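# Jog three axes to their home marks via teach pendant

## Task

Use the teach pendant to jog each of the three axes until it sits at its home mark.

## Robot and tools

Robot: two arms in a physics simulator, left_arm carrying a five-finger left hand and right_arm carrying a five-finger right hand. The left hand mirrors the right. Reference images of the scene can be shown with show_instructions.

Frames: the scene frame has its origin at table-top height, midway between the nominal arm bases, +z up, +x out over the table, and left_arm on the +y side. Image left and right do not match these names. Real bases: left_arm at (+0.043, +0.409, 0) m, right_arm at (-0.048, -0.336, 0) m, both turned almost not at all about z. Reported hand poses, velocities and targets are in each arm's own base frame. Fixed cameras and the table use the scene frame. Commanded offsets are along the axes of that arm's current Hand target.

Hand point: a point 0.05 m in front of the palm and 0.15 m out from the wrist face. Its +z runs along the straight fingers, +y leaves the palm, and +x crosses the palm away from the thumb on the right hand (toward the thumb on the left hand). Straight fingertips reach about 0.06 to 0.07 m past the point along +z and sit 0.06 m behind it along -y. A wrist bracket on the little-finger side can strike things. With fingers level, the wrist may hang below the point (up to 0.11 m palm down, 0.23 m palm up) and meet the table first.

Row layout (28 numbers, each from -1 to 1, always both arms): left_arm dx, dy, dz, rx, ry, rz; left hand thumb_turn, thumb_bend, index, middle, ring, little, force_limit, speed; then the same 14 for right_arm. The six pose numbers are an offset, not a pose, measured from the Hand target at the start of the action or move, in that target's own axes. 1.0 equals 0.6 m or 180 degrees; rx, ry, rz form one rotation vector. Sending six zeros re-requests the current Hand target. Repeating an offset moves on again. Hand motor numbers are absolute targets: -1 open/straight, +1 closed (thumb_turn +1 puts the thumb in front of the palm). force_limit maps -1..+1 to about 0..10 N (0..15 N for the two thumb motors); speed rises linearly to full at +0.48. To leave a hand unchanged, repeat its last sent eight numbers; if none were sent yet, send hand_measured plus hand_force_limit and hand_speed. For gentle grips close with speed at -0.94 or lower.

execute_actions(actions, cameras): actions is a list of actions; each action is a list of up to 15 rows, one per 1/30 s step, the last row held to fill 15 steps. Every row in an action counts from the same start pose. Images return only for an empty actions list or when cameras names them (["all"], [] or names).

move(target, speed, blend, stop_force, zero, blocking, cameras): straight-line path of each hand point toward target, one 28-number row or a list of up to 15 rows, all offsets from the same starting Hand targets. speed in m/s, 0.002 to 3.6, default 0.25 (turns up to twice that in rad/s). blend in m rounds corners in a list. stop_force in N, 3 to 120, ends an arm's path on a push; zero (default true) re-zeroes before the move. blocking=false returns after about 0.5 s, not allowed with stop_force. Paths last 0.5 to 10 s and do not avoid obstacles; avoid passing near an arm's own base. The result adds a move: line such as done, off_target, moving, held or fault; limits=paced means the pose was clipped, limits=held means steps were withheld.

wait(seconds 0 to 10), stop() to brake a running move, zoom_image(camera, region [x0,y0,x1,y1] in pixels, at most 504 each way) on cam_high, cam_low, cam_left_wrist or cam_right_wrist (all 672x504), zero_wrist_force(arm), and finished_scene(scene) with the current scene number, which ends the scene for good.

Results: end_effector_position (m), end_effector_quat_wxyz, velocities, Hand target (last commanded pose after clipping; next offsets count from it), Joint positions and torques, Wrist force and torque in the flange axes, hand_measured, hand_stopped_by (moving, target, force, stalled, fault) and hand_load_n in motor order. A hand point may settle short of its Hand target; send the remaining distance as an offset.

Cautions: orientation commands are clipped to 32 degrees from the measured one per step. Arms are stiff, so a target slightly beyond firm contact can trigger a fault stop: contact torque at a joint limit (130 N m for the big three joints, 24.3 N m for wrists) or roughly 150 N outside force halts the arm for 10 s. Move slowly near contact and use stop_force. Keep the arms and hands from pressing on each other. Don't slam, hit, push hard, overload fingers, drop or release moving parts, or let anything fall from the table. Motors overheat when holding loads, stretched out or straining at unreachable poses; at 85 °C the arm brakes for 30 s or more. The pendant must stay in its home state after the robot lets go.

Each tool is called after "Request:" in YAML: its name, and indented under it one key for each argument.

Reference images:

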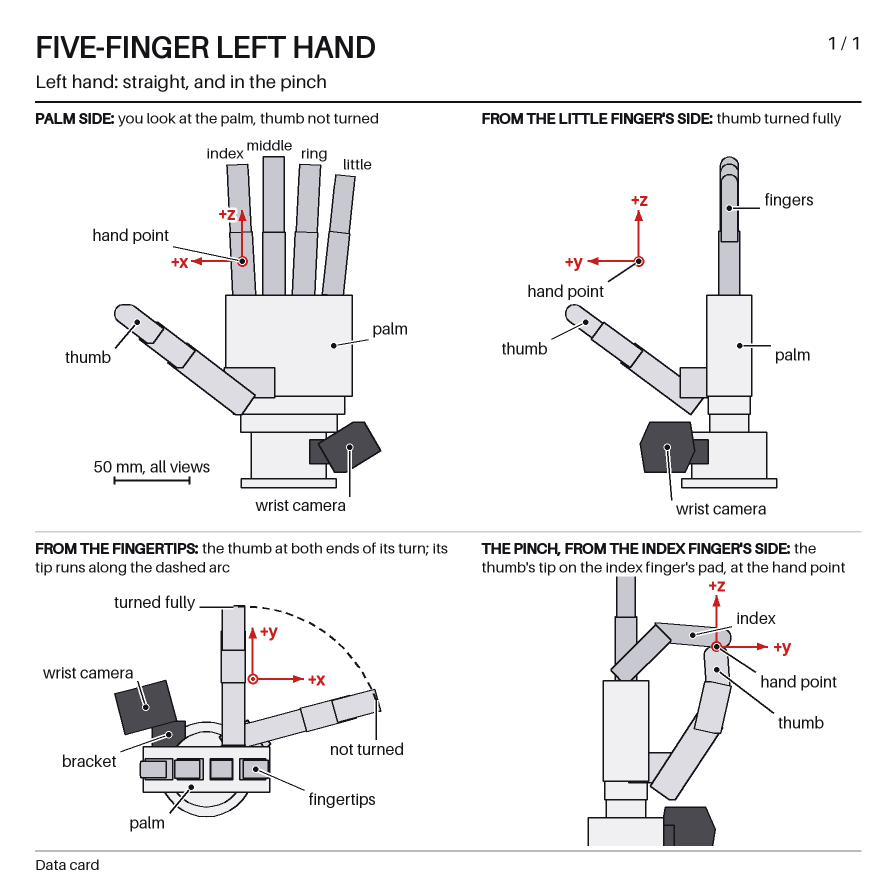

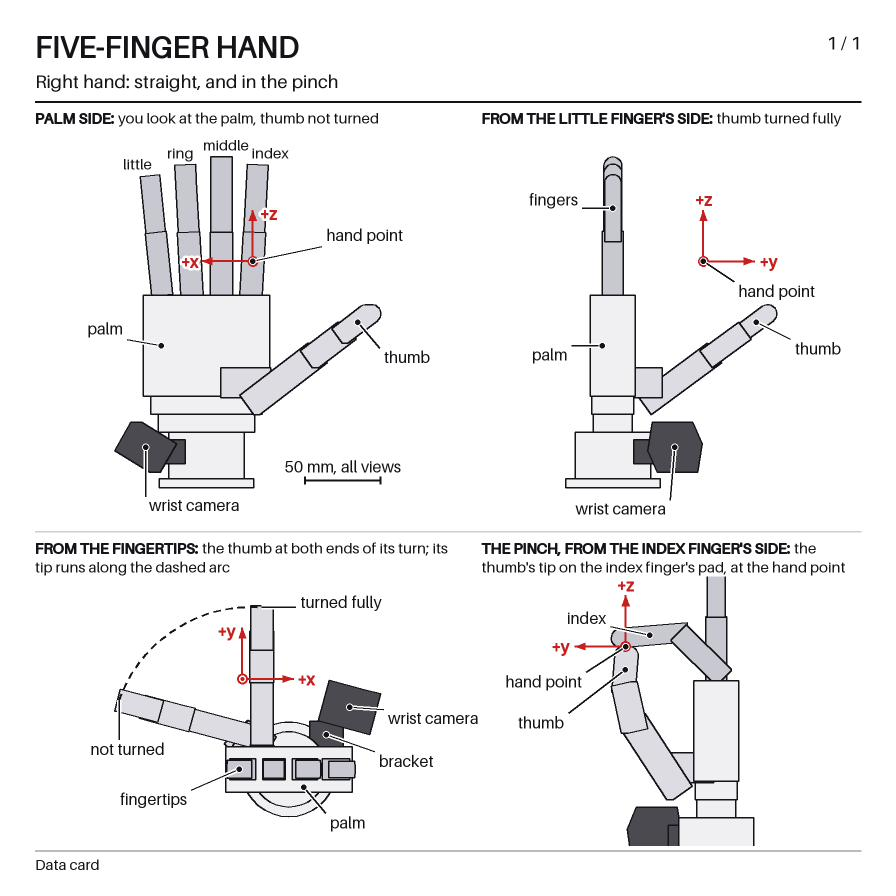

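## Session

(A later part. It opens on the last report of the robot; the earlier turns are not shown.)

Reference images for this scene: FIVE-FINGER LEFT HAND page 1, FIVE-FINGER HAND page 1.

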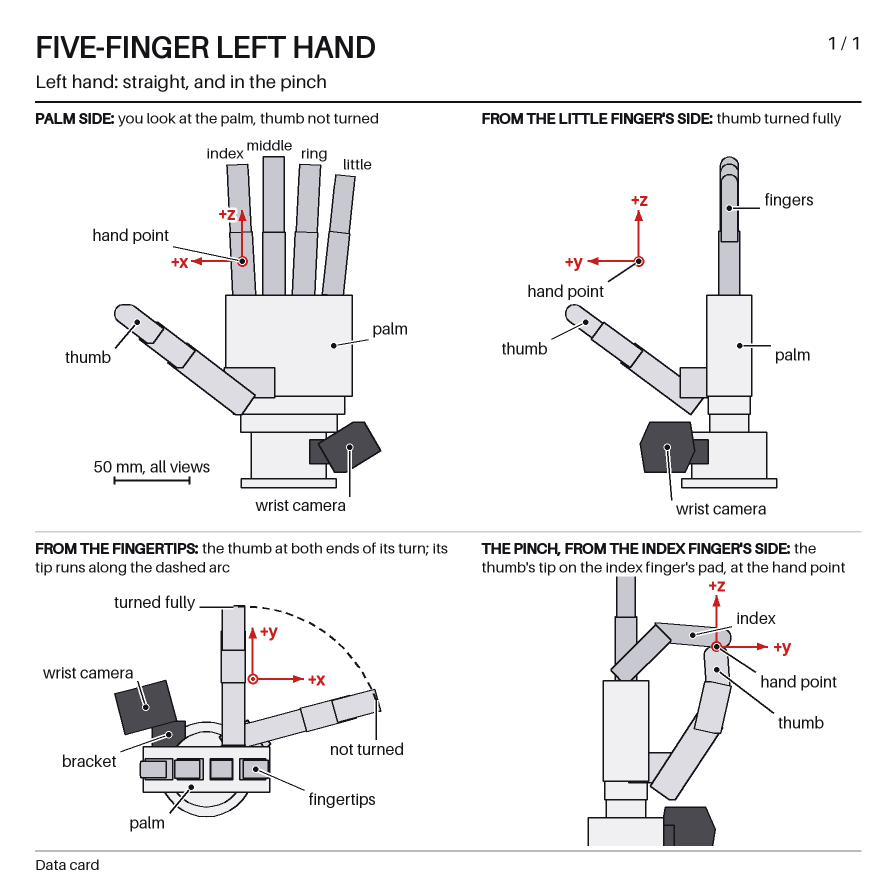

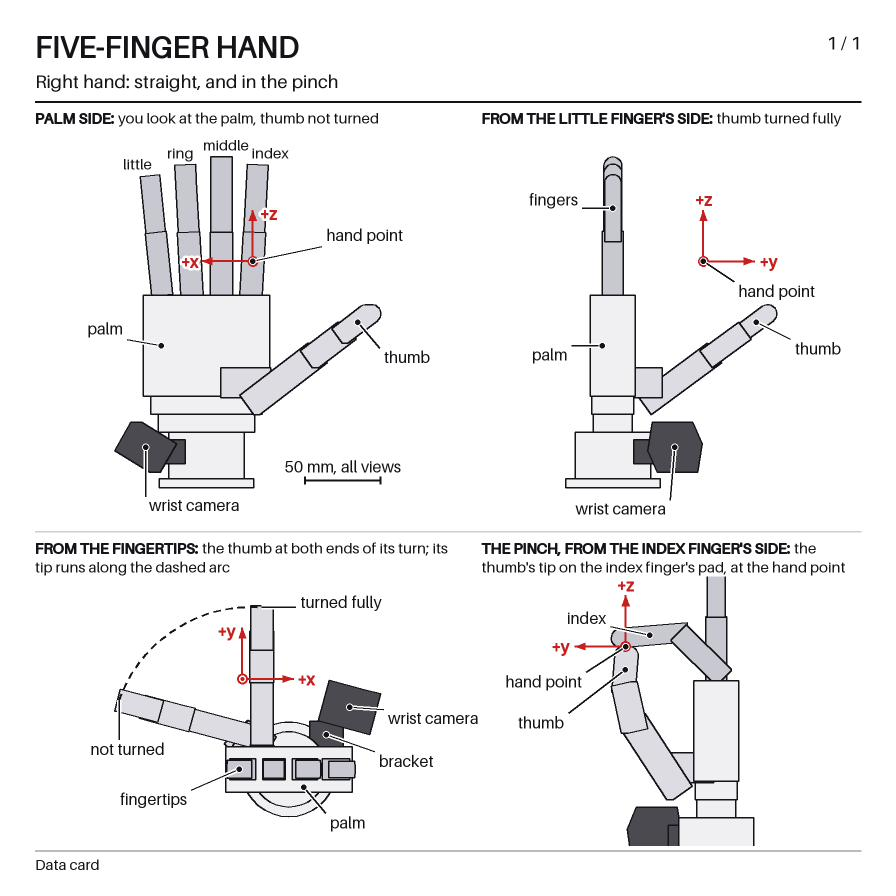

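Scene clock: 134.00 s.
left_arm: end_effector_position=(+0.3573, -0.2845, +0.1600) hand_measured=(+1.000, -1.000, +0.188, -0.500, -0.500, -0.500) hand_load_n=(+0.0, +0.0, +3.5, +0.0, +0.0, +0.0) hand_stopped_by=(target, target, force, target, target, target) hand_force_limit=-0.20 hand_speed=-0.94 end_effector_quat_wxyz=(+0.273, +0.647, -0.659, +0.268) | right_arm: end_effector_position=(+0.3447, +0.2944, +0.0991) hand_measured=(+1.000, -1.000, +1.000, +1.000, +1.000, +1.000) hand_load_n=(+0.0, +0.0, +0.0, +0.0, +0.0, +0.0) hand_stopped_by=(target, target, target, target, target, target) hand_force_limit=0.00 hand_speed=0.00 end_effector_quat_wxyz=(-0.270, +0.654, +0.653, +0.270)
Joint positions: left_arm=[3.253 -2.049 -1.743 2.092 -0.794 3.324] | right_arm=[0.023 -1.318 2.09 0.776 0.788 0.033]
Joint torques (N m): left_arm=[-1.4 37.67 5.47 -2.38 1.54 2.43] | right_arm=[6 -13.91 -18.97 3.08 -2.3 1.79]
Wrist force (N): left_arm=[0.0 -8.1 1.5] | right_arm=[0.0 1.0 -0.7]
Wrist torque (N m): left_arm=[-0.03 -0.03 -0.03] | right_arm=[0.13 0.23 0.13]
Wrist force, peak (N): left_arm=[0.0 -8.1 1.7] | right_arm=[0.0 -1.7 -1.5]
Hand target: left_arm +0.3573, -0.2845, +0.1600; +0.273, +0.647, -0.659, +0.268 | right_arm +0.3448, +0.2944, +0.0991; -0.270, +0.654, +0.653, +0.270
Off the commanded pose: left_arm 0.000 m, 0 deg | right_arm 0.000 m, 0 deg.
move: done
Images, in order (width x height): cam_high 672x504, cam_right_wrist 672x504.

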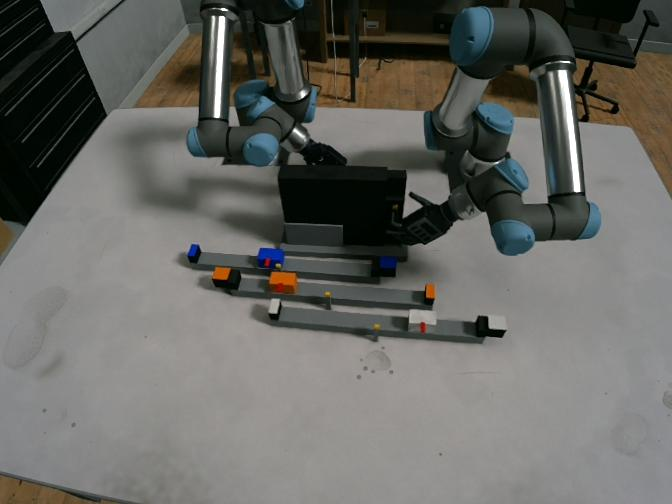

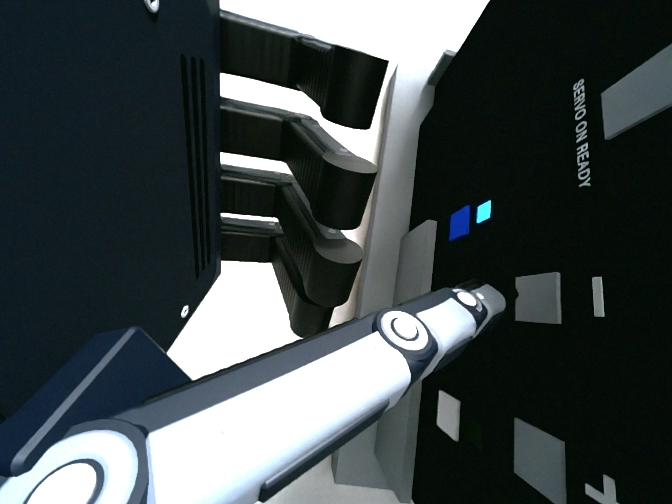

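Request:
move:
  target: [0,0,0,0,0,0,1,-1,0.35,-0.5,-0.5,-0.5,-0.2,-0.94,-0.0514,0,-0.0514,0,0,0,1,-1,1,1,1,1,0,0]
  speed: 0.1
  cameras: ["cam_right_wrist"]

Request:
zoom_image:
  camera: "cam_right_wrist"
  region: [400, 200, 672, 480]

Scene clock: 136.13 s.
left_arm: end_effector_position=(+0.3573, -0.2845, +0.1600) hand_measured=(+1.000, -1.000, +0.188, -0.500, -0.500, -0.500) hand_load_n=(+0.0, +0.0, +4.0, +0.0, +0.0, +0.0) hand_stopped_by=(target, target, force, target, target, target) hand_force_limit=-0.20 hand_speed=-0.94 end_effector_quat_wxyz=(+0.273, +0.647, -0.659, +0.268) | right_arm: end_effector_position=(+0.3448, +0.2508, +0.0991) hand_measured=(+1.000, -1.000, +1.000, +1.000, +1.000, +1.000) hand_load_n=(+0.0, +0.0, +0.0, +0.0, +0.5, +0.0) hand_stopped_by=(target, target, target, target, target, target) hand_force_limit=0.00 hand_speed=0.00 end_effector_quat_wxyz=(-0.270, +0.654, +0.653, +0.270)
Joint positions: left_arm=[3.253 -2.049 -1.743 2.092 -0.794 3.324] | right_arm=[-0.134 -1.325 2.155 0.872 0.797 -0.187]
Joint torques (N m): left_arm=[-1.85 39.37 6.26 -2.4 1.59 2.47] | right_arm=[-5.58 -11.48 -17.3 2.87 -3.75 -1.38]
Wrist force (N): left_arm=[-0.1 -7.9 1.7] | right_arm=[0.2 1.3 -0.5]
Wrist torque (N m): left_arm=[-0.01 -0.02 -0.04] | right_arm=[0.17 0.19 0.14]
Wrist force, peak (N): left_arm=[-0.1 -8.2 1.5] | right_arm=[0.2 1.6 -0.9]
Hand target: left_arm +0.3573, -0.2845, +0.1600; +0.273, +0.647, -0.659, +0.268 | right_arm +0.3448, +0.2508, +0.0992; -0.270, +0.654, +0.653, +0.270
Off the commanded pose: left_arm 0.000 m, 0 deg | right_arm 0.000 m, 0 deg.
move: done
Images, in order (width x height): cam_right_wrist 672x504.

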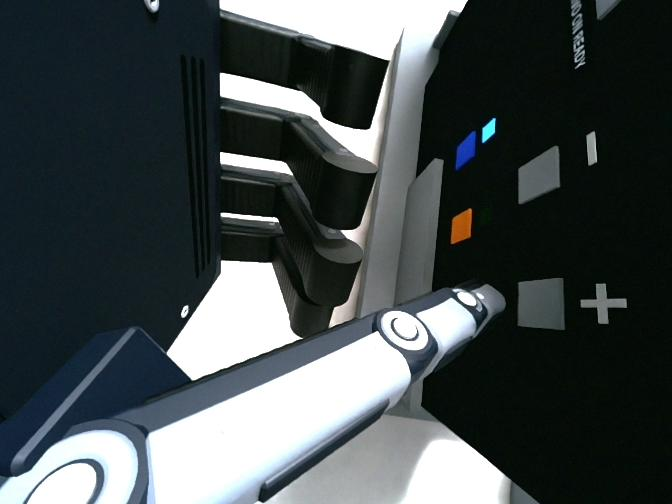

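Scaled by 1.800.

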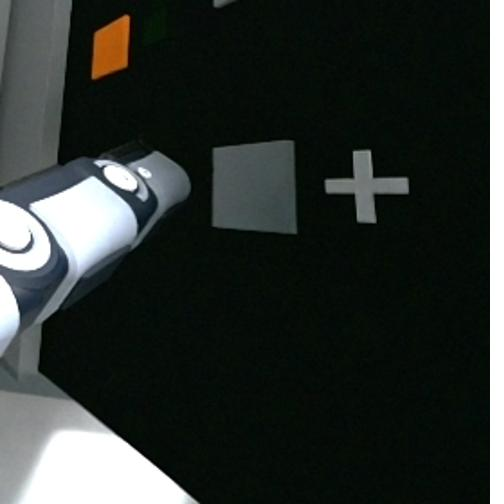

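Request:
move:
  target: [0,0,0,0,0,0,1,-1,0.35,-0.5,-0.5,-0.5,-0.2,-0.94,0,0.025,0,0,0,0,1,-1,1,1,1,1,0,0]
  speed: 0.012
  stop_force: 3
  cameras: ["cam_right_wrist","cam_high"]

Request:
wait:
  seconds: 1.0
  cameras: ["cam_high"]

Request:
move:
  target: [0,0,0,0,0,0,1,-1,0.35,-0.5,-0.5,-0.5,-0.2,-0.94,0,-0.0133,0,0,0,0,1,-1,1,1,1,1,0,0]
  speed: 0.1
  cameras: ["cam_high"]

Request:
zoom_image:
  camera: "cam_high"
  region: [180, 235, 320, 305]

Scene clock: 138.87 s.
left_arm: end_effector_position=(+0.3573, -0.2845, +0.1600) hand_measured=(+1.000, -1.000, +0.188, -0.500, -0.500, -0.500) hand_load_n=(+0.0, +0.0, +4.0, +0.0, +0.0, +0.0) hand_stopped_by=(target, target, force, target, target, target) hand_force_limit=-0.20 hand_speed=-0.94 end_effector_quat_wxyz=(+0.273, +0.647, -0.659, +0.268) | right_arm: end_effector_position=(+0.3559, +0.2508, +0.0992) hand_measured=(+1.000, -1.000, +1.000, +1.000, +1.000, +1.000) hand_load_n=(+0.0, -1.5, +0.0, +0.0, +0.0, +0.0) hand_stopped_by=(target, target, target, target, target, target) hand_force_limit=0.00 hand_speed=0.00 end_effector_quat_wxyz=(-0.270, +0.654, +0.653, +0.270)
Joint positions: left_arm=[3.253 -2.049 -1.743 2.092 -0.794 3.324] | right_arm=[-0.129 -1.304 2.124 0.877 0.796 -0.18]
Joint torques (N m): left_arm=[-1.94 40.72 6.46 -2.35 1.5 2.41] | right_arm=[-6.86 -33.97 -3.35 0.95 -2.27 -1.97]
Wrist force (N): left_arm=[-0.2 -8.2 1.7] | right_arm=[-0.2 -1.3 -1.0]
Wrist torque (N m): left_arm=[-0.05 -0.02 -0.03] | right_arm=[0.01 0.23 0.15]
Wrist force, peak (N): left_arm=[-0.2 -8.2 1.7] | right_arm=[-0.5 -8.0 -4.4]
Hand target: left_arm +0.3573, -0.2845, +0.1600; +0.273, +0.647, -0.659, +0.268 | right_arm +0.3559, +0.2508, +0.0992; -0.270, +0.654, +0.653, +0.270 (not the last commanded pose)
Off the commanded pose: left_arm 0.000 m, 0 deg | right_arm 0.004 m, 0 deg.
move: contact (right_arm)
Images, in order (width x height): cam_high 672x504, cam_right_wrist 672x504.

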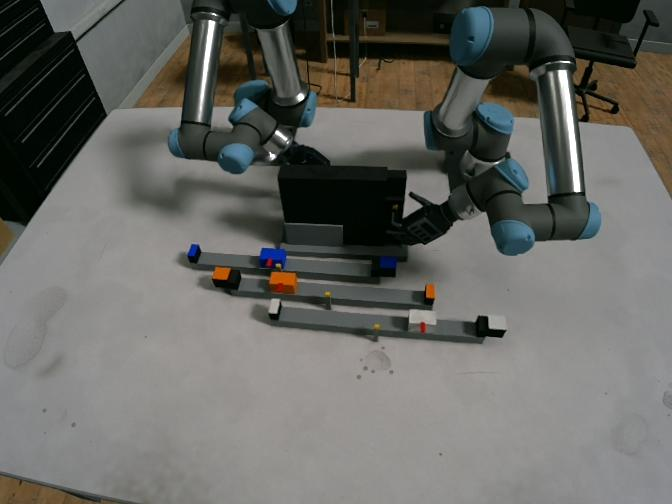

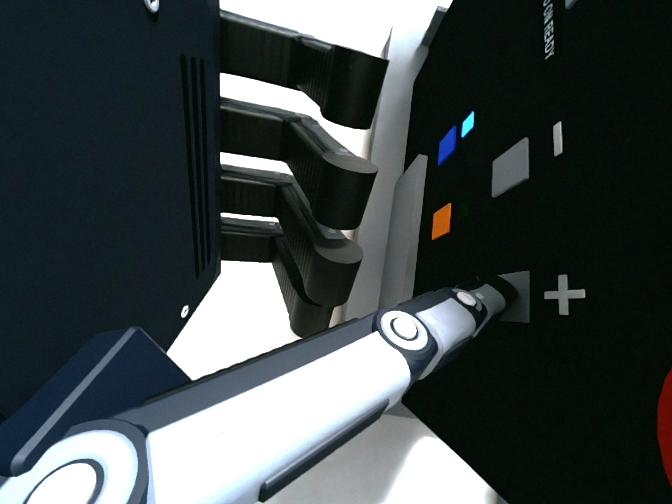

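Scene clock: 139.87 s.
left_arm: end_effector_position=(+0.3573, -0.2845, +0.1600) hand_measured=(+1.000, -1.000, +0.188, -0.500, -0.500, -0.500) hand_load_n=(+0.0, +0.0, +4.0, +0.0, +0.0, +0.0) hand_stopped_by=(target, target, force, target, target, target) hand_force_limit=-0.20 hand_speed=-0.94 end_effector_quat_wxyz=(+0.273, +0.647, -0.659, +0.268) | right_arm: end_effector_position=(+0.3559, +0.2508, +0.0992) hand_measured=(+1.000, -1.000, +1.000, +1.000, +1.000, +1.000) hand_load_n=(+0.0, -1.5, +0.0, +0.0, +0.0, +0.0) hand_stopped_by=(target, target, target, target, target, target) hand_force_limit=0.00 hand_speed=0.00 end_effector_quat_wxyz=(-0.270, +0.654, +0.653, +0.270)
Joint positions: left_arm=[3.253 -2.049 -1.743 2.092 -0.794 3.324] | right_arm=[-0.129 -1.304 2.124 0.877 0.796 -0.18]
Joint torques (N m): left_arm=[-2.09 41.53 5.99 -2.47 1.71 2.35] | right_arm=[-5.1 -34.81 -4.75 1.14 -0.52 -1.96]
Wrist force (N): left_arm=[0.0 -8.0 1.7] | right_arm=[-0.1 -1.5 -1.4]
Wrist torque (N m): left_arm=[-0.02 -0.02 -0.04] | right_arm=[-0.01 0.24 0.14]
Wrist force, peak (N): left_arm=[-0.3 -8.2 1.6] | right_arm=[0.3 -1.8 -1.6]
Hand target: left_arm +0.3573, -0.2845, +0.1600; +0.273, +0.647, -0.659, +0.268 | right_arm +0.3559, +0.2508, +0.0992; -0.270, +0.654, +0.653, +0.270 (not the last commanded pose)
Off the commanded pose: left_arm 0.000 m, 0 deg | right_arm 0.004 m, 0 deg.
wait: 1.00 s; at rest by 0.17 s
Images, in order (width x height): cam_high 672x504.

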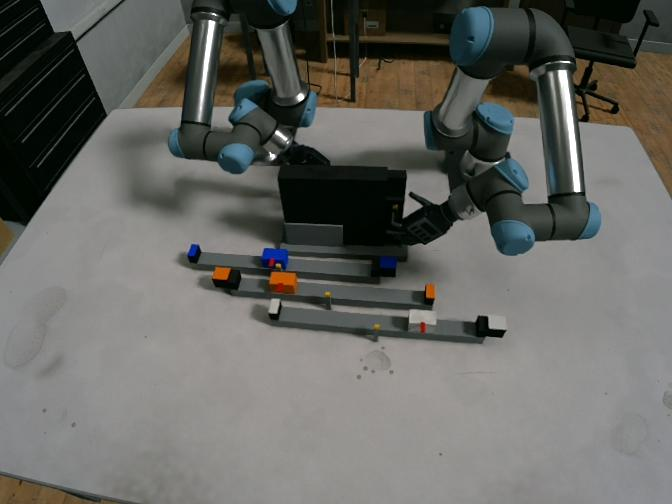

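Scene clock: 140.57 s.
left_arm: end_effector_position=(+0.3573, -0.2845, +0.1600) hand_measured=(+1.000, -1.000, +0.188, -0.500, -0.500, -0.500) hand_load_n=(+0.0, +0.0, +4.0, +0.0, +0.0, +0.0) hand_stopped_by=(target, target, force, target, target, target) hand_force_limit=-0.20 hand_speed=-0.94 end_effector_quat_wxyz=(+0.273, +0.647, -0.659, +0.268) | right_arm: end_effector_position=(+0.3478, +0.2508, +0.0992) hand_measured=(+1.000, -1.000, +1.000, +1.000, +1.000, +1.000) hand_load_n=(+0.0, +0.0, +0.0, +0.0, +0.0, +0.0) hand_stopped_by=(target, target, target, target, target, target) hand_force_limit=0.00 hand_speed=0.00 end_effector_quat_wxyz=(-0.270, +0.654, +0.653, +0.270)
Joint positions: left_arm=[3.253 -2.049 -1.743 2.092 -0.794 3.324] | right_arm=[-0.132 -1.319 2.147 0.873 0.796 -0.185]
Joint torques (N m): left_arm=[-2.18 42.58 5.97 -2.31 1.59 2.35] | right_arm=[-0.78 -11.75 -19.31 2.23 0.6 -0.69]
Wrist force (N): left_arm=[0.0 -7.9 1.7] | right_arm=[0.2 1.0 -0.5]
Wrist torque (N m): left_arm=[-0.01 -0.03 -0.03] | right_arm=[0.12 0.18 0.27]
Wrist force, peak (N): left_arm=[0.2 -8.2 1.6] | right_arm=[0.0 -1.3 -1.5]
Hand target: left_arm +0.3573, -0.2845, +0.1600; +0.273, +0.647, -0.659, +0.268 | right_arm +0.3479, +0.2508, +0.0992; -0.270, +0.654, +0.653, +0.270
Off the commanded pose: left_arm 0.000 m, 0 deg | right_arm 0.000 m, 0 deg.
move: done
Images, in order (width x height): cam_high 672x504.

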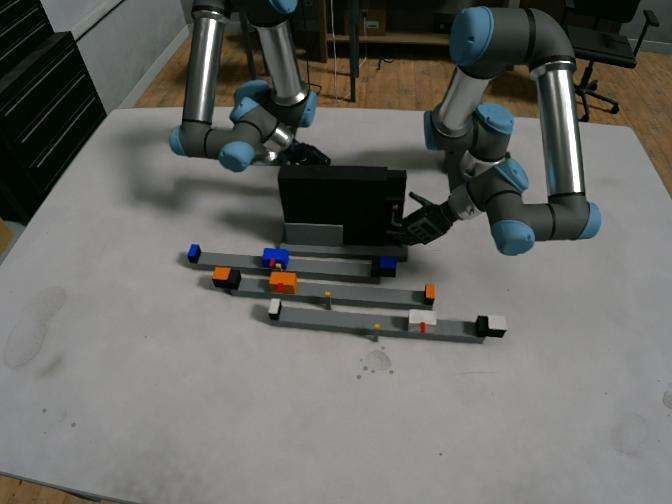

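Scaled by 3.600.

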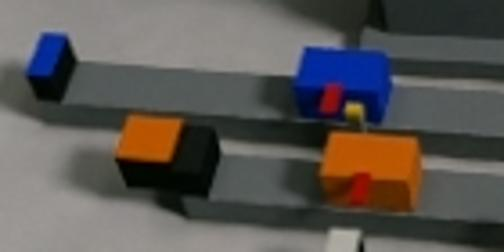

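Request:
move:
  target: [0,0,0,0,0,0,1,-1,0.35,-0.5,-0.5,-0.5,-0.2,-0.94,0,0.025,0,0,0,0,1,-1,1,1,1,1,0,0]
  speed: 0.012
  stop_force: 3
  cameras: ["cam_high"]

Request:
wait:
  seconds: 1.8
  cameras: ["cam_high"]

Request:
move:
  target: [0,0,0,0,0,0,1,-1,0.35,-0.5,-0.5,-0.5,-0.2,-0.94,0,-0.0133,0,0,0,0,1,-1,1,1,1,1,0,0]
  speed: 0.1
  cameras: ["cam_high","cam_low"]

Request:
zoom_image:
  camera: "cam_high"
  region: [230, 235, 310, 305]

Request:
zoom_image:
  camera: "cam_low"
  region: [150, 210, 270, 330]

Scene clock: 143.60 s.
left_arm: end_effector_position=(+0.3573, -0.2845, +0.1600) hand_measured=(+1.000, -1.000, +0.188, -0.500, -0.500, -0.500) hand_load_n=(+0.0, +0.0, +4.0, +0.0, +0.0, +0.0) hand_stopped_by=(target, target, force, target, target, target) hand_force_limit=-0.20 hand_speed=-0.94 end_effector_quat_wxyz=(+0.273, +0.647, -0.659, +0.268) | right_arm: end_effector_position=(+0.3558, +0.2508, +0.0992) hand_measured=(+1.000, -1.000, +1.000, +1.000, +1.000, +1.000) hand_load_n=(+0.0, -1.0, +0.0, +0.0, +0.0, +0.0) hand_stopped_by=(target, target, target, target, target, target) hand_force_limit=0.00 hand_speed=0.00 end_effector_quat_wxyz=(-0.270, +0.654, +0.653, +0.270)
Joint positions: left_arm=[3.253 -2.049 -1.743 2.092 -0.794 3.324] | right_arm=[-0.129 -1.304 2.124 0.877 0.796 -0.18]
Joint torques (N m): left_arm=[-2.41 42.47 6.86 -2.51 1.46 2.49] | right_arm=[-5.76 -34.11 -5.1 0.81 -2.25 -1.98]
Wrist force (N): left_arm=[0.1 -7.8 1.6] | right_arm=[-0.2 -1.4 -1.1]
Wrist torque (N m): left_arm=[0.01 -0.03 -0.04] | right_arm=[0.01 0.25 0.13]
Wrist force, peak (N): left_arm=[-0.2 -8.4 1.7] | right_arm=[0.1 -6.6 -3.5]
Hand target: left_arm +0.3573, -0.2845, +0.1600; +0.273, +0.647, -0.659, +0.268 | right_arm +0.3558, +0.2508, +0.0991; -0.270, +0.654, +0.653, +0.270 (not the last commanded pose)
Off the commanded pose: left_arm 0.000 m, 0 deg | right_arm 0.007 m, 0 deg.
move: contact (right_arm)
Images, in order (width x height): cam_high 672x504.

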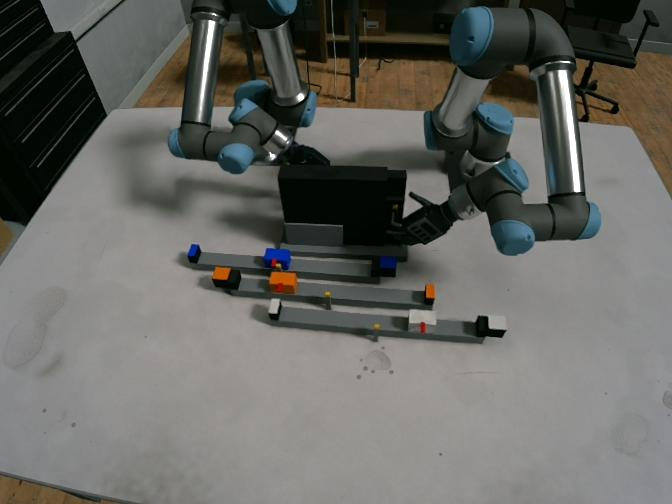

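Scene clock: 145.40 s.
left_arm: end_effector_position=(+0.3573, -0.2845, +0.1600) hand_measured=(+1.000, -1.000, +0.188, -0.500, -0.500, -0.500) hand_load_n=(+0.0, +0.0, +3.5, +0.0, +0.0, +0.0) hand_stopped_by=(target, target, force, target, target, target) hand_force_limit=-0.20 hand_speed=-0.94 end_effector_quat_wxyz=(+0.273, +0.647, -0.659, +0.268) | right_arm: end_effector_position=(+0.3558, +0.2508, +0.0991) hand_measured=(+1.000, -1.000, +1.000, +1.000, +1.000, +1.000) hand_load_n=(+0.0, -1.0, +0.0, +0.0, +0.0, +0.0) hand_stopped_by=(target, target, target, target, target, target) hand_force_limit=0.00 hand_speed=0.00 end_effector_quat_wxyz=(-0.270, +0.654, +0.653, +0.270)
Joint positions: left_arm=[3.253 -2.049 -1.743 2.092 -0.794 3.324] | right_arm=[-0.129 -1.304 2.124 0.877 0.796 -0.18]
Joint torques (N m): left_arm=[-2.41 42.59 6.54 -2.46 1.51 2.53] | right_arm=[-6.38 -35.34 -4.38 0.85 0.42 -1.74]
Wrist force (N): left_arm=[0.2 -8.1 1.6] | right_arm=[0.0 -1.3 -1.6]
Wrist torque (N m): left_arm=[-0.04 -0.05 -0.02] | right_arm=[0.04 0.23 0.15]
Wrist force, peak (N): left_arm=[-0.1 -8.3 1.7] | right_arm=[0.0 -1.7 -1.7]
Hand target: left_arm +0.3573, -0.2845, +0.1600; +0.273, +0.647, -0.659, +0.268 | right_arm +0.3558, +0.2508, +0.0991; -0.270, +0.654, +0.653, +0.270 (not the last commanded pose)
Off the commanded pose: left_arm 0.000 m, 0 deg | right_arm 0.007 m, 0 deg.
wait: 1.80 s; at rest by 0.17 s
Images, in order (width x height): cam_high 672x504.

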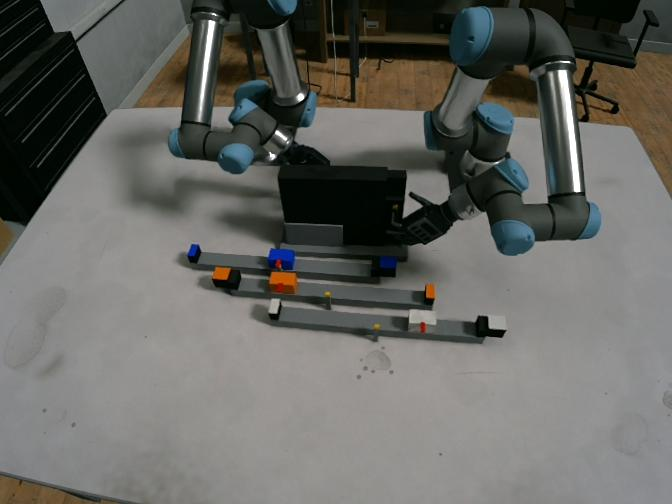

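Scene clock: 146.10 s.
left_arm: end_effector_position=(+0.3573, -0.2845, +0.1600) hand_measured=(+1.000, -1.000, +0.188, -0.500, -0.500, -0.500) hand_load_n=(+0.0, +0.0, +4.0, +0.0, +0.0, +0.5) hand_stopped_by=(target, target, force, target, target, target) hand_force_limit=-0.20 hand_speed=-0.94 end_effector_quat_wxyz=(+0.273, +0.647, -0.659, +0.268) | right_arm: end_effector_position=(+0.3477, +0.2508, +0.0992) hand_measured=(+1.000, -1.000, +1.000, +1.000, +1.000, +1.000) hand_load_n=(+0.0, -0.5, +0.0, +0.0, +0.0, +0.0) hand_stopped_by=(target, target, target, target, target, target) hand_force_limit=0.00 hand_speed=0.00 end_effector_quat_wxyz=(-0.270, +0.654, +0.653, +0.270)
Joint positions: left_arm=[3.253 -2.049 -1.743 2.092 -0.794 3.324] | right_arm=[-0.133 -1.319 2.147 0.873 0.796 -0.185]
Joint torques (N m): left_arm=[-1.61 42.33 6.75 -2.31 1.56 2.37] | right_arm=[-1.29 -11.16 -18.55 2.46 0.8 -0.42]
Wrist force (N): left_arm=[0.0 -7.9 1.6] | right_arm=[0.4 1.4 -0.8]
Wrist torque (N m): left_arm=[-0.02 -0.01 -0.04] | right_arm=[0.20 0.17 0.29]
Wrist force, peak (N): left_arm=[-0.1 -8.1 1.6] | right_arm=[0.3 -1.4 -1.3]
Hand target: left_arm +0.3573, -0.2845, +0.1600; +0.273, +0.647, -0.659, +0.268 | right_arm +0.3478, +0.2508, +0.0992; -0.270, +0.654, +0.653, +0.270
Off the commanded pose: left_arm 0.000 m, 0 deg | right_arm 0.000 m, 0 deg.
move: done
Images, in order (width x height): cam_high 672x504, cam_low 672x504.

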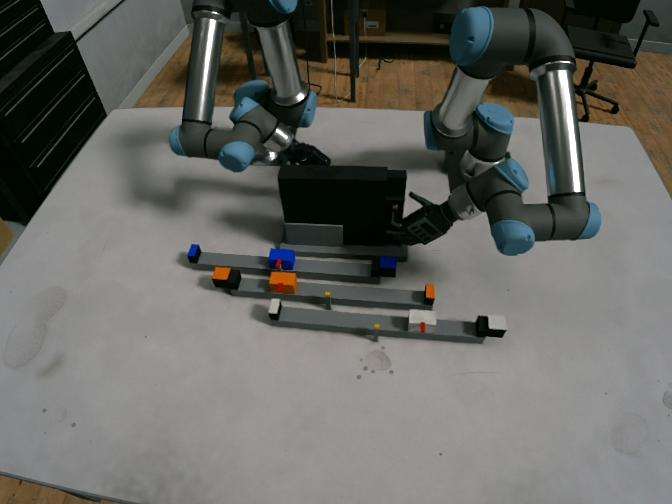

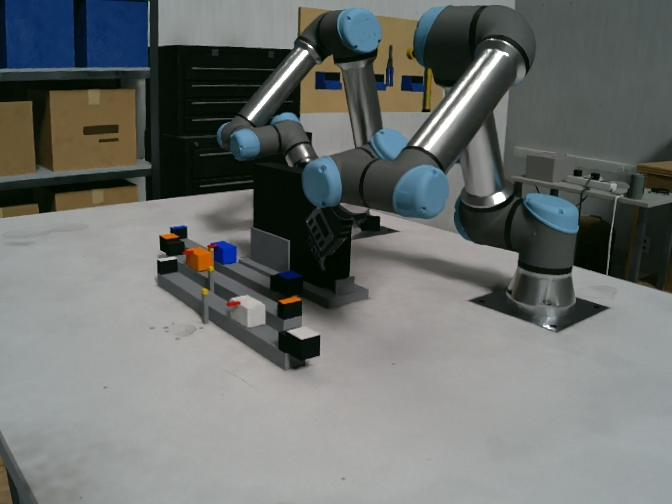

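Scaled by 6.300.

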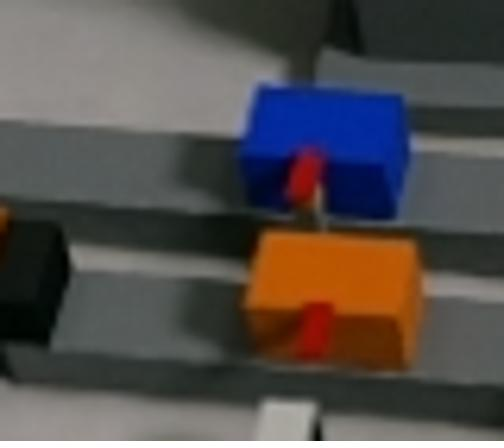

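Scaled by 4.200.

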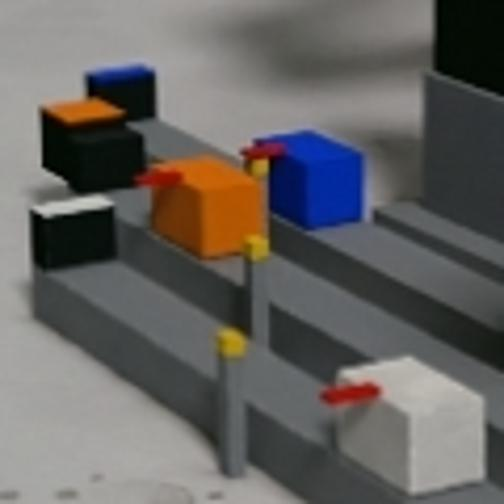

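Request:
move:
  target:
    - [0,0,0,0,0,0,1,-1,0.35,-0.5,-0.5,-0.5,-0.2,-0.94,0,-0.0133,0,0,0,0,1,-1,1,1,1,1,0,0]
    - [0,0,0,0,0,0,1,-1,0.35,-0.5,-0.5,-0.5,-0.2,-0.94,0.0025,-0.0133,0.0977,0,0,0,1,-1,1,1,1,1,0,0]
  speed: 0.1
  blend: [0.005,0]
  cameras: ["cam_right_wrist"]

Request:
zoom_image:
  camera: "cam_right_wrist"
  region: [400, 200, 672, 480]

Scene clock: 152.93 s.
left_arm: end_effector_position=(+0.3573, -0.2845, +0.1600) hand_measured=(+1.000, -1.000, +0.188, -0.500, -0.500, -0.500) hand_load_n=(-0.5, +0.0, +3.5, +0.0, +0.0, +0.0) hand_stopped_by=(target, target, force, target, target, target) hand_force_limit=-0.20 hand_speed=-0.94 end_effector_quat_wxyz=(+0.273, +0.647, -0.659, +0.268) | right_arm: end_effector_position=(+0.3399, +0.2932, +0.0587) hand_measured=(+1.000, -1.000, +1.000, +1.000, +1.000, +1.000) hand_load_n=(+0.0, +0.0, +0.0, +0.0, +0.0, +0.0) hand_stopped_by=(target, target, target, target, target, target) hand_force_limit=0.00 hand_speed=0.00 end_effector_quat_wxyz=(-0.270, +0.654, +0.653, +0.270)
Joint positions: left_arm=[3.253 -2.049 -1.743 2.092 -0.794 3.324] | right_arm=[0.019 -1.245 2.138 0.659 0.788 0.027]
Joint torques (N m): left_arm=[-2.02 42.33 6.2 -2.56 1.44 2.39] | right_arm=[5.5 -32.27 -1.83 1.23 0.51 0.75]
Wrist force (N): left_arm=[0.2 -7.8 1.6] | right_arm=[-0.2 1.0 -0.5]
Wrist torque (N m): left_arm=[-0.01 -0.04 -0.03] | right_arm=[0.13 0.25 0.25]
Wrist force, peak (N): left_arm=[-0.2 -8.2 1.7] | right_arm=[0.2 2.0 -0.8]
Hand target: left_arm +0.3573, -0.2845, +0.1600; +0.273, +0.647, -0.659, +0.268 | right_arm +0.3399, +0.2932, +0.0587; -0.270, +0.654, +0.653, +0.270
Off the commanded pose: left_arm 0.000 m, 0 deg | right_arm 0.000 m, 0 deg.
move: done; blend cut to 0.004 m at target 1
Images, in order (width x height): cam_right_wrist 672x504.

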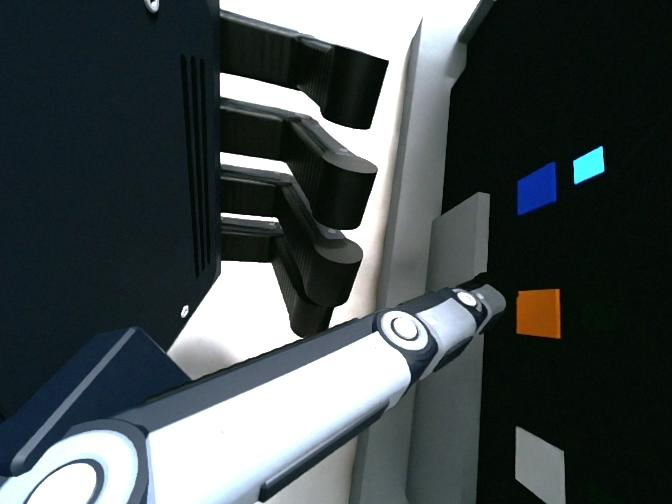

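Scaled by 1.800.

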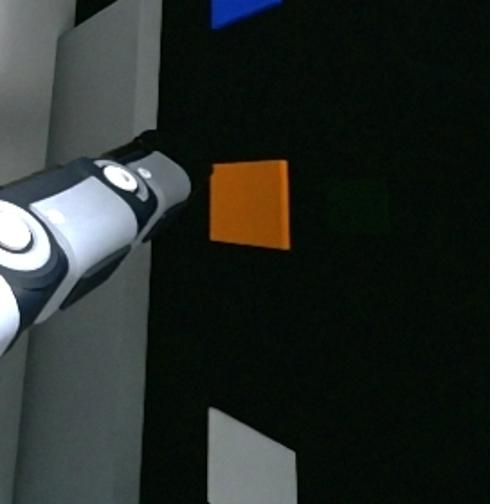

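Request:
move:
  target: [0,0,0,0,0,0,1,-1,0.35,-0.5,-0.5,-0.5,-0.2,-0.94,-0.0141,0,0.0047,0,0,0,1,-1,1,1,1,1,0,0]
  speed: 0.1

Request:
move:
  target: [0,0,0,0,0,0,1,-1,0.35,-0.5,-0.5,-0.5,-0.2,-0.94,0,0.0333,0,0,0,0,1,-1,1,1,1,1,0,0]
  speed: 0.012
  stop_force: 3
  cameras: ["cam_right_wrist"]

Request:
move:
  target: [0,0,0,0,0,0,1,-1,0.35,-0.5,-0.5,-0.5,-0.2,-0.94,0,-0.0167,0,0,0,0,1,-1,1,1,1,1,0,0]
  speed: 0.1
  cameras: ["cam_right_wrist","cam_high"]

Scene clock: 154.67 s.
left_arm: end_effector_position=(+0.3573, -0.2845, +0.1600) hand_measured=(+1.000, -1.000, +0.188, -0.500, -0.500, -0.500) hand_load_n=(+0.0, +0.0, +4.0, +0.0, +0.0, +0.0) hand_stopped_by=(target, target, force, target, target, target) hand_force_limit=-0.20 hand_speed=-0.94 end_effector_quat_wxyz=(+0.273, +0.647, -0.659, +0.268) | right_arm: end_effector_position=(+0.3398, +0.2892, +0.0506) hand_measured=(+1.000, -1.000, +1.000, +1.000, +1.000, +1.000) hand_load_n=(+0.0, +0.0, +0.0, +0.0, +0.0, +0.0) hand_stopped_by=(target, target, target, target, target, target) hand_force_limit=0.00 hand_speed=0.00 end_effector_quat_wxyz=(-0.270, +0.654, +0.653, +0.270)
Joint positions: left_arm=[3.253 -2.049 -1.743 2.092 -0.794 3.324] | right_arm=[0.004 -1.228 2.15 0.644 0.788 0.007]
Joint torques (N m): left_arm=[-2.34 42.47 6.67 -2.61 1.56 2.48] | right_arm=[7.28 -36.44 -15.59 3.52 -3.77 1.71]
Wrist force (N): left_arm=[0.1 -8.0 1.5] | right_arm=[0.2 1.0 -0.7]
Wrist torque (N m): left_arm=[-0.03 -0.04 -0.02] | right_arm=[0.13 0.20 0.27]
Wrist force, peak (N): left_arm=[0.1 -8.2 1.5] | right_arm=[0.4 1.4 -1.0]
Hand target: left_arm +0.3573, -0.2845, +0.1600; +0.273, +0.647, -0.659, +0.268 | right_arm +0.3399, +0.2892, +0.0507; -0.270, +0.654, +0.653, +0.270
Off the commanded pose: left_arm 0.000 m, 0 deg | right_arm 0.000 m, 0 deg.
move: done

Scene clock: 156.77 s.
left_arm: end_effector_position=(+0.3573, -0.2845, +0.1600) hand_measured=(+1.000, -1.000, +0.188, -0.500, -0.500, -0.500) hand_load_n=(+0.0, +0.0, +3.5, +0.0, +0.0, +0.0) hand_stopped_by=(target, target, force, target, target, target) hand_force_limit=-0.20 hand_speed=-0.94 end_effector_quat_wxyz=(+0.273, +0.647, -0.659, +0.268) | right_arm: end_effector_position=(+0.3550, +0.2892, +0.0507) hand_measured=(+1.000, -1.000, +1.000, +1.000, +1.000, +1.000) hand_load_n=(-0.5, -1.0, +0.0, +0.0, +0.0, +0.0) hand_stopped_by=(target, target, target, target, target, target) hand_force_limit=0.00 hand_speed=0.00 end_effector_quat_wxyz=(-0.270, +0.654, +0.653, +0.270)
Joint positions: left_arm=[3.253 -2.049 -1.743 2.092 -0.794 3.324] | right_arm=[0.004 -1.202 2.108 0.66 0.788 0.007]
Joint torques (N m): left_arm=[-1.76 42.38 5.91 -2.62 1.49 2.39] | right_arm=[-2.86 -37.86 -2.47 2.33 -3.62 -1.32]
Wrist force (N): left_arm=[0.1 -8.1 1.8] | right_arm=[-0.3 -2.4 -2.4]
Wrist torque (N m): left_arm=[-0.04 -0.04 -0.03] | right_arm=[-0.05 0.28 0.21]
Wrist force, peak (N): left_arm=[-0.1 -8.2 1.8] | right_arm=[-0.5 -11.3 -6.7]
Hand target: left_arm +0.3573, -0.2845, +0.1600; +0.273, +0.647, -0.659, +0.268 | right_arm +0.3550, +0.2892, +0.0507; -0.270, +0.654, +0.653, +0.270 (not the last commanded pose)
Off the commanded pose: left_arm 0.000 m, 0 deg | right_arm 0.005 m, 0 deg.
move: contact (right_arm)
Images, in order (width x height): cam_right_wrist 672x504.

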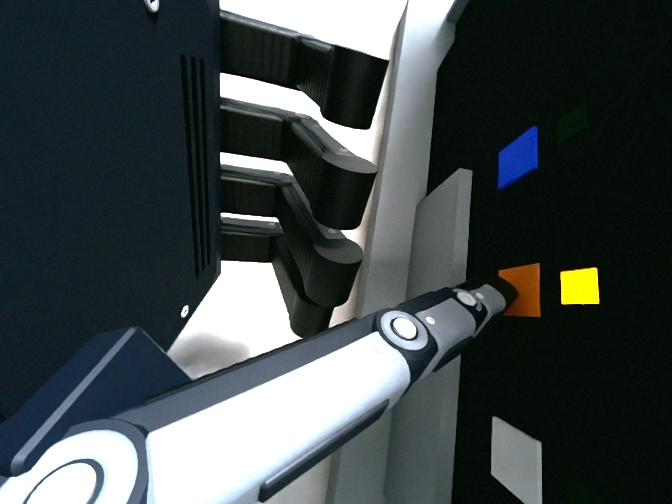

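Scene clock: 157.47 s.
left_arm: end_effector_position=(+0.3573, -0.2845, +0.1600) hand_measured=(+1.000, -1.000, +0.188, -0.500, -0.500, -0.500) hand_load_n=(-0.5, +0.0, +3.5, +0.0, +0.0, +0.0) hand_stopped_by=(target, target, force, target, target, target) hand_force_limit=-0.20 hand_speed=-0.94 end_effector_quat_wxyz=(+0.273, +0.647, -0.659, +0.268) | right_arm: end_effector_position=(+0.3449, +0.2892, +0.0507) hand_measured=(+1.000, -1.000, +1.000, +1.000, +1.000, +1.000) hand_load_n=(+0.5, +0.0, +0.0, +0.0, +0.0, +0.0) hand_stopped_by=(target, target, target, target, target, target) hand_force_limit=0.00 hand_speed=0.00 end_effector_quat_wxyz=(-0.270, +0.654, +0.653, +0.270)
Joint positions: left_arm=[3.253 -2.049 -1.743 2.092 -0.794 3.324] | right_arm=[0.004 -1.219 2.136 0.649 0.788 0.007]
Joint torques (N m): left_arm=[-2.25 42.08 6.04 -2.69 1.52 2.34] | right_arm=[7.05 -13.72 -17.89 3.31 -3.28 1.88]
Wrist force (N): left_arm=[0.0 -7.9 1.4] | right_arm=[0.2 1.2 -0.9]
Wrist torque (N m): left_arm=[-0.01 -0.02 -0.04] | right_arm=[0.17 0.21 0.24]
Wrist force, peak (N): left_arm=[-0.2 -8.2 1.7] | right_arm=[-0.1 -2.7 -2.0]
Hand target: left_arm +0.3573, -0.2845, +0.1600; +0.273, +0.647, -0.659, +0.268 | right_arm +0.3449, +0.2892, +0.0507; -0.270, +0.654, +0.653, +0.270
Off the commanded pose: left_arm 0.000 m, 0 deg | right_arm 0.000 m, 0 deg.
move: done
Images, in order (width x height): cam_high 672x504, cam_right_wrist 672x504.

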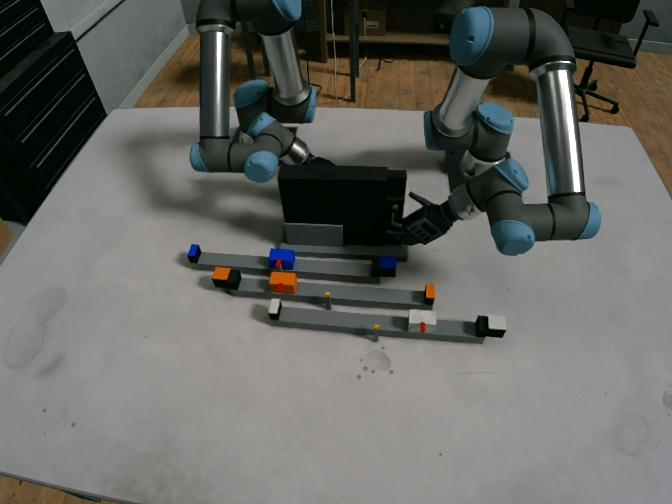

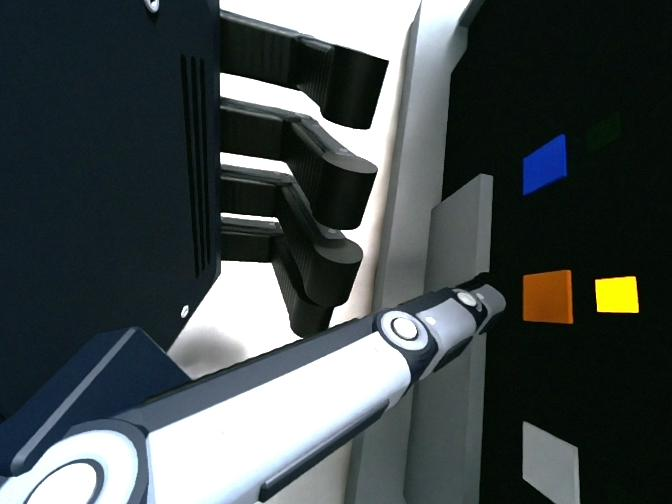

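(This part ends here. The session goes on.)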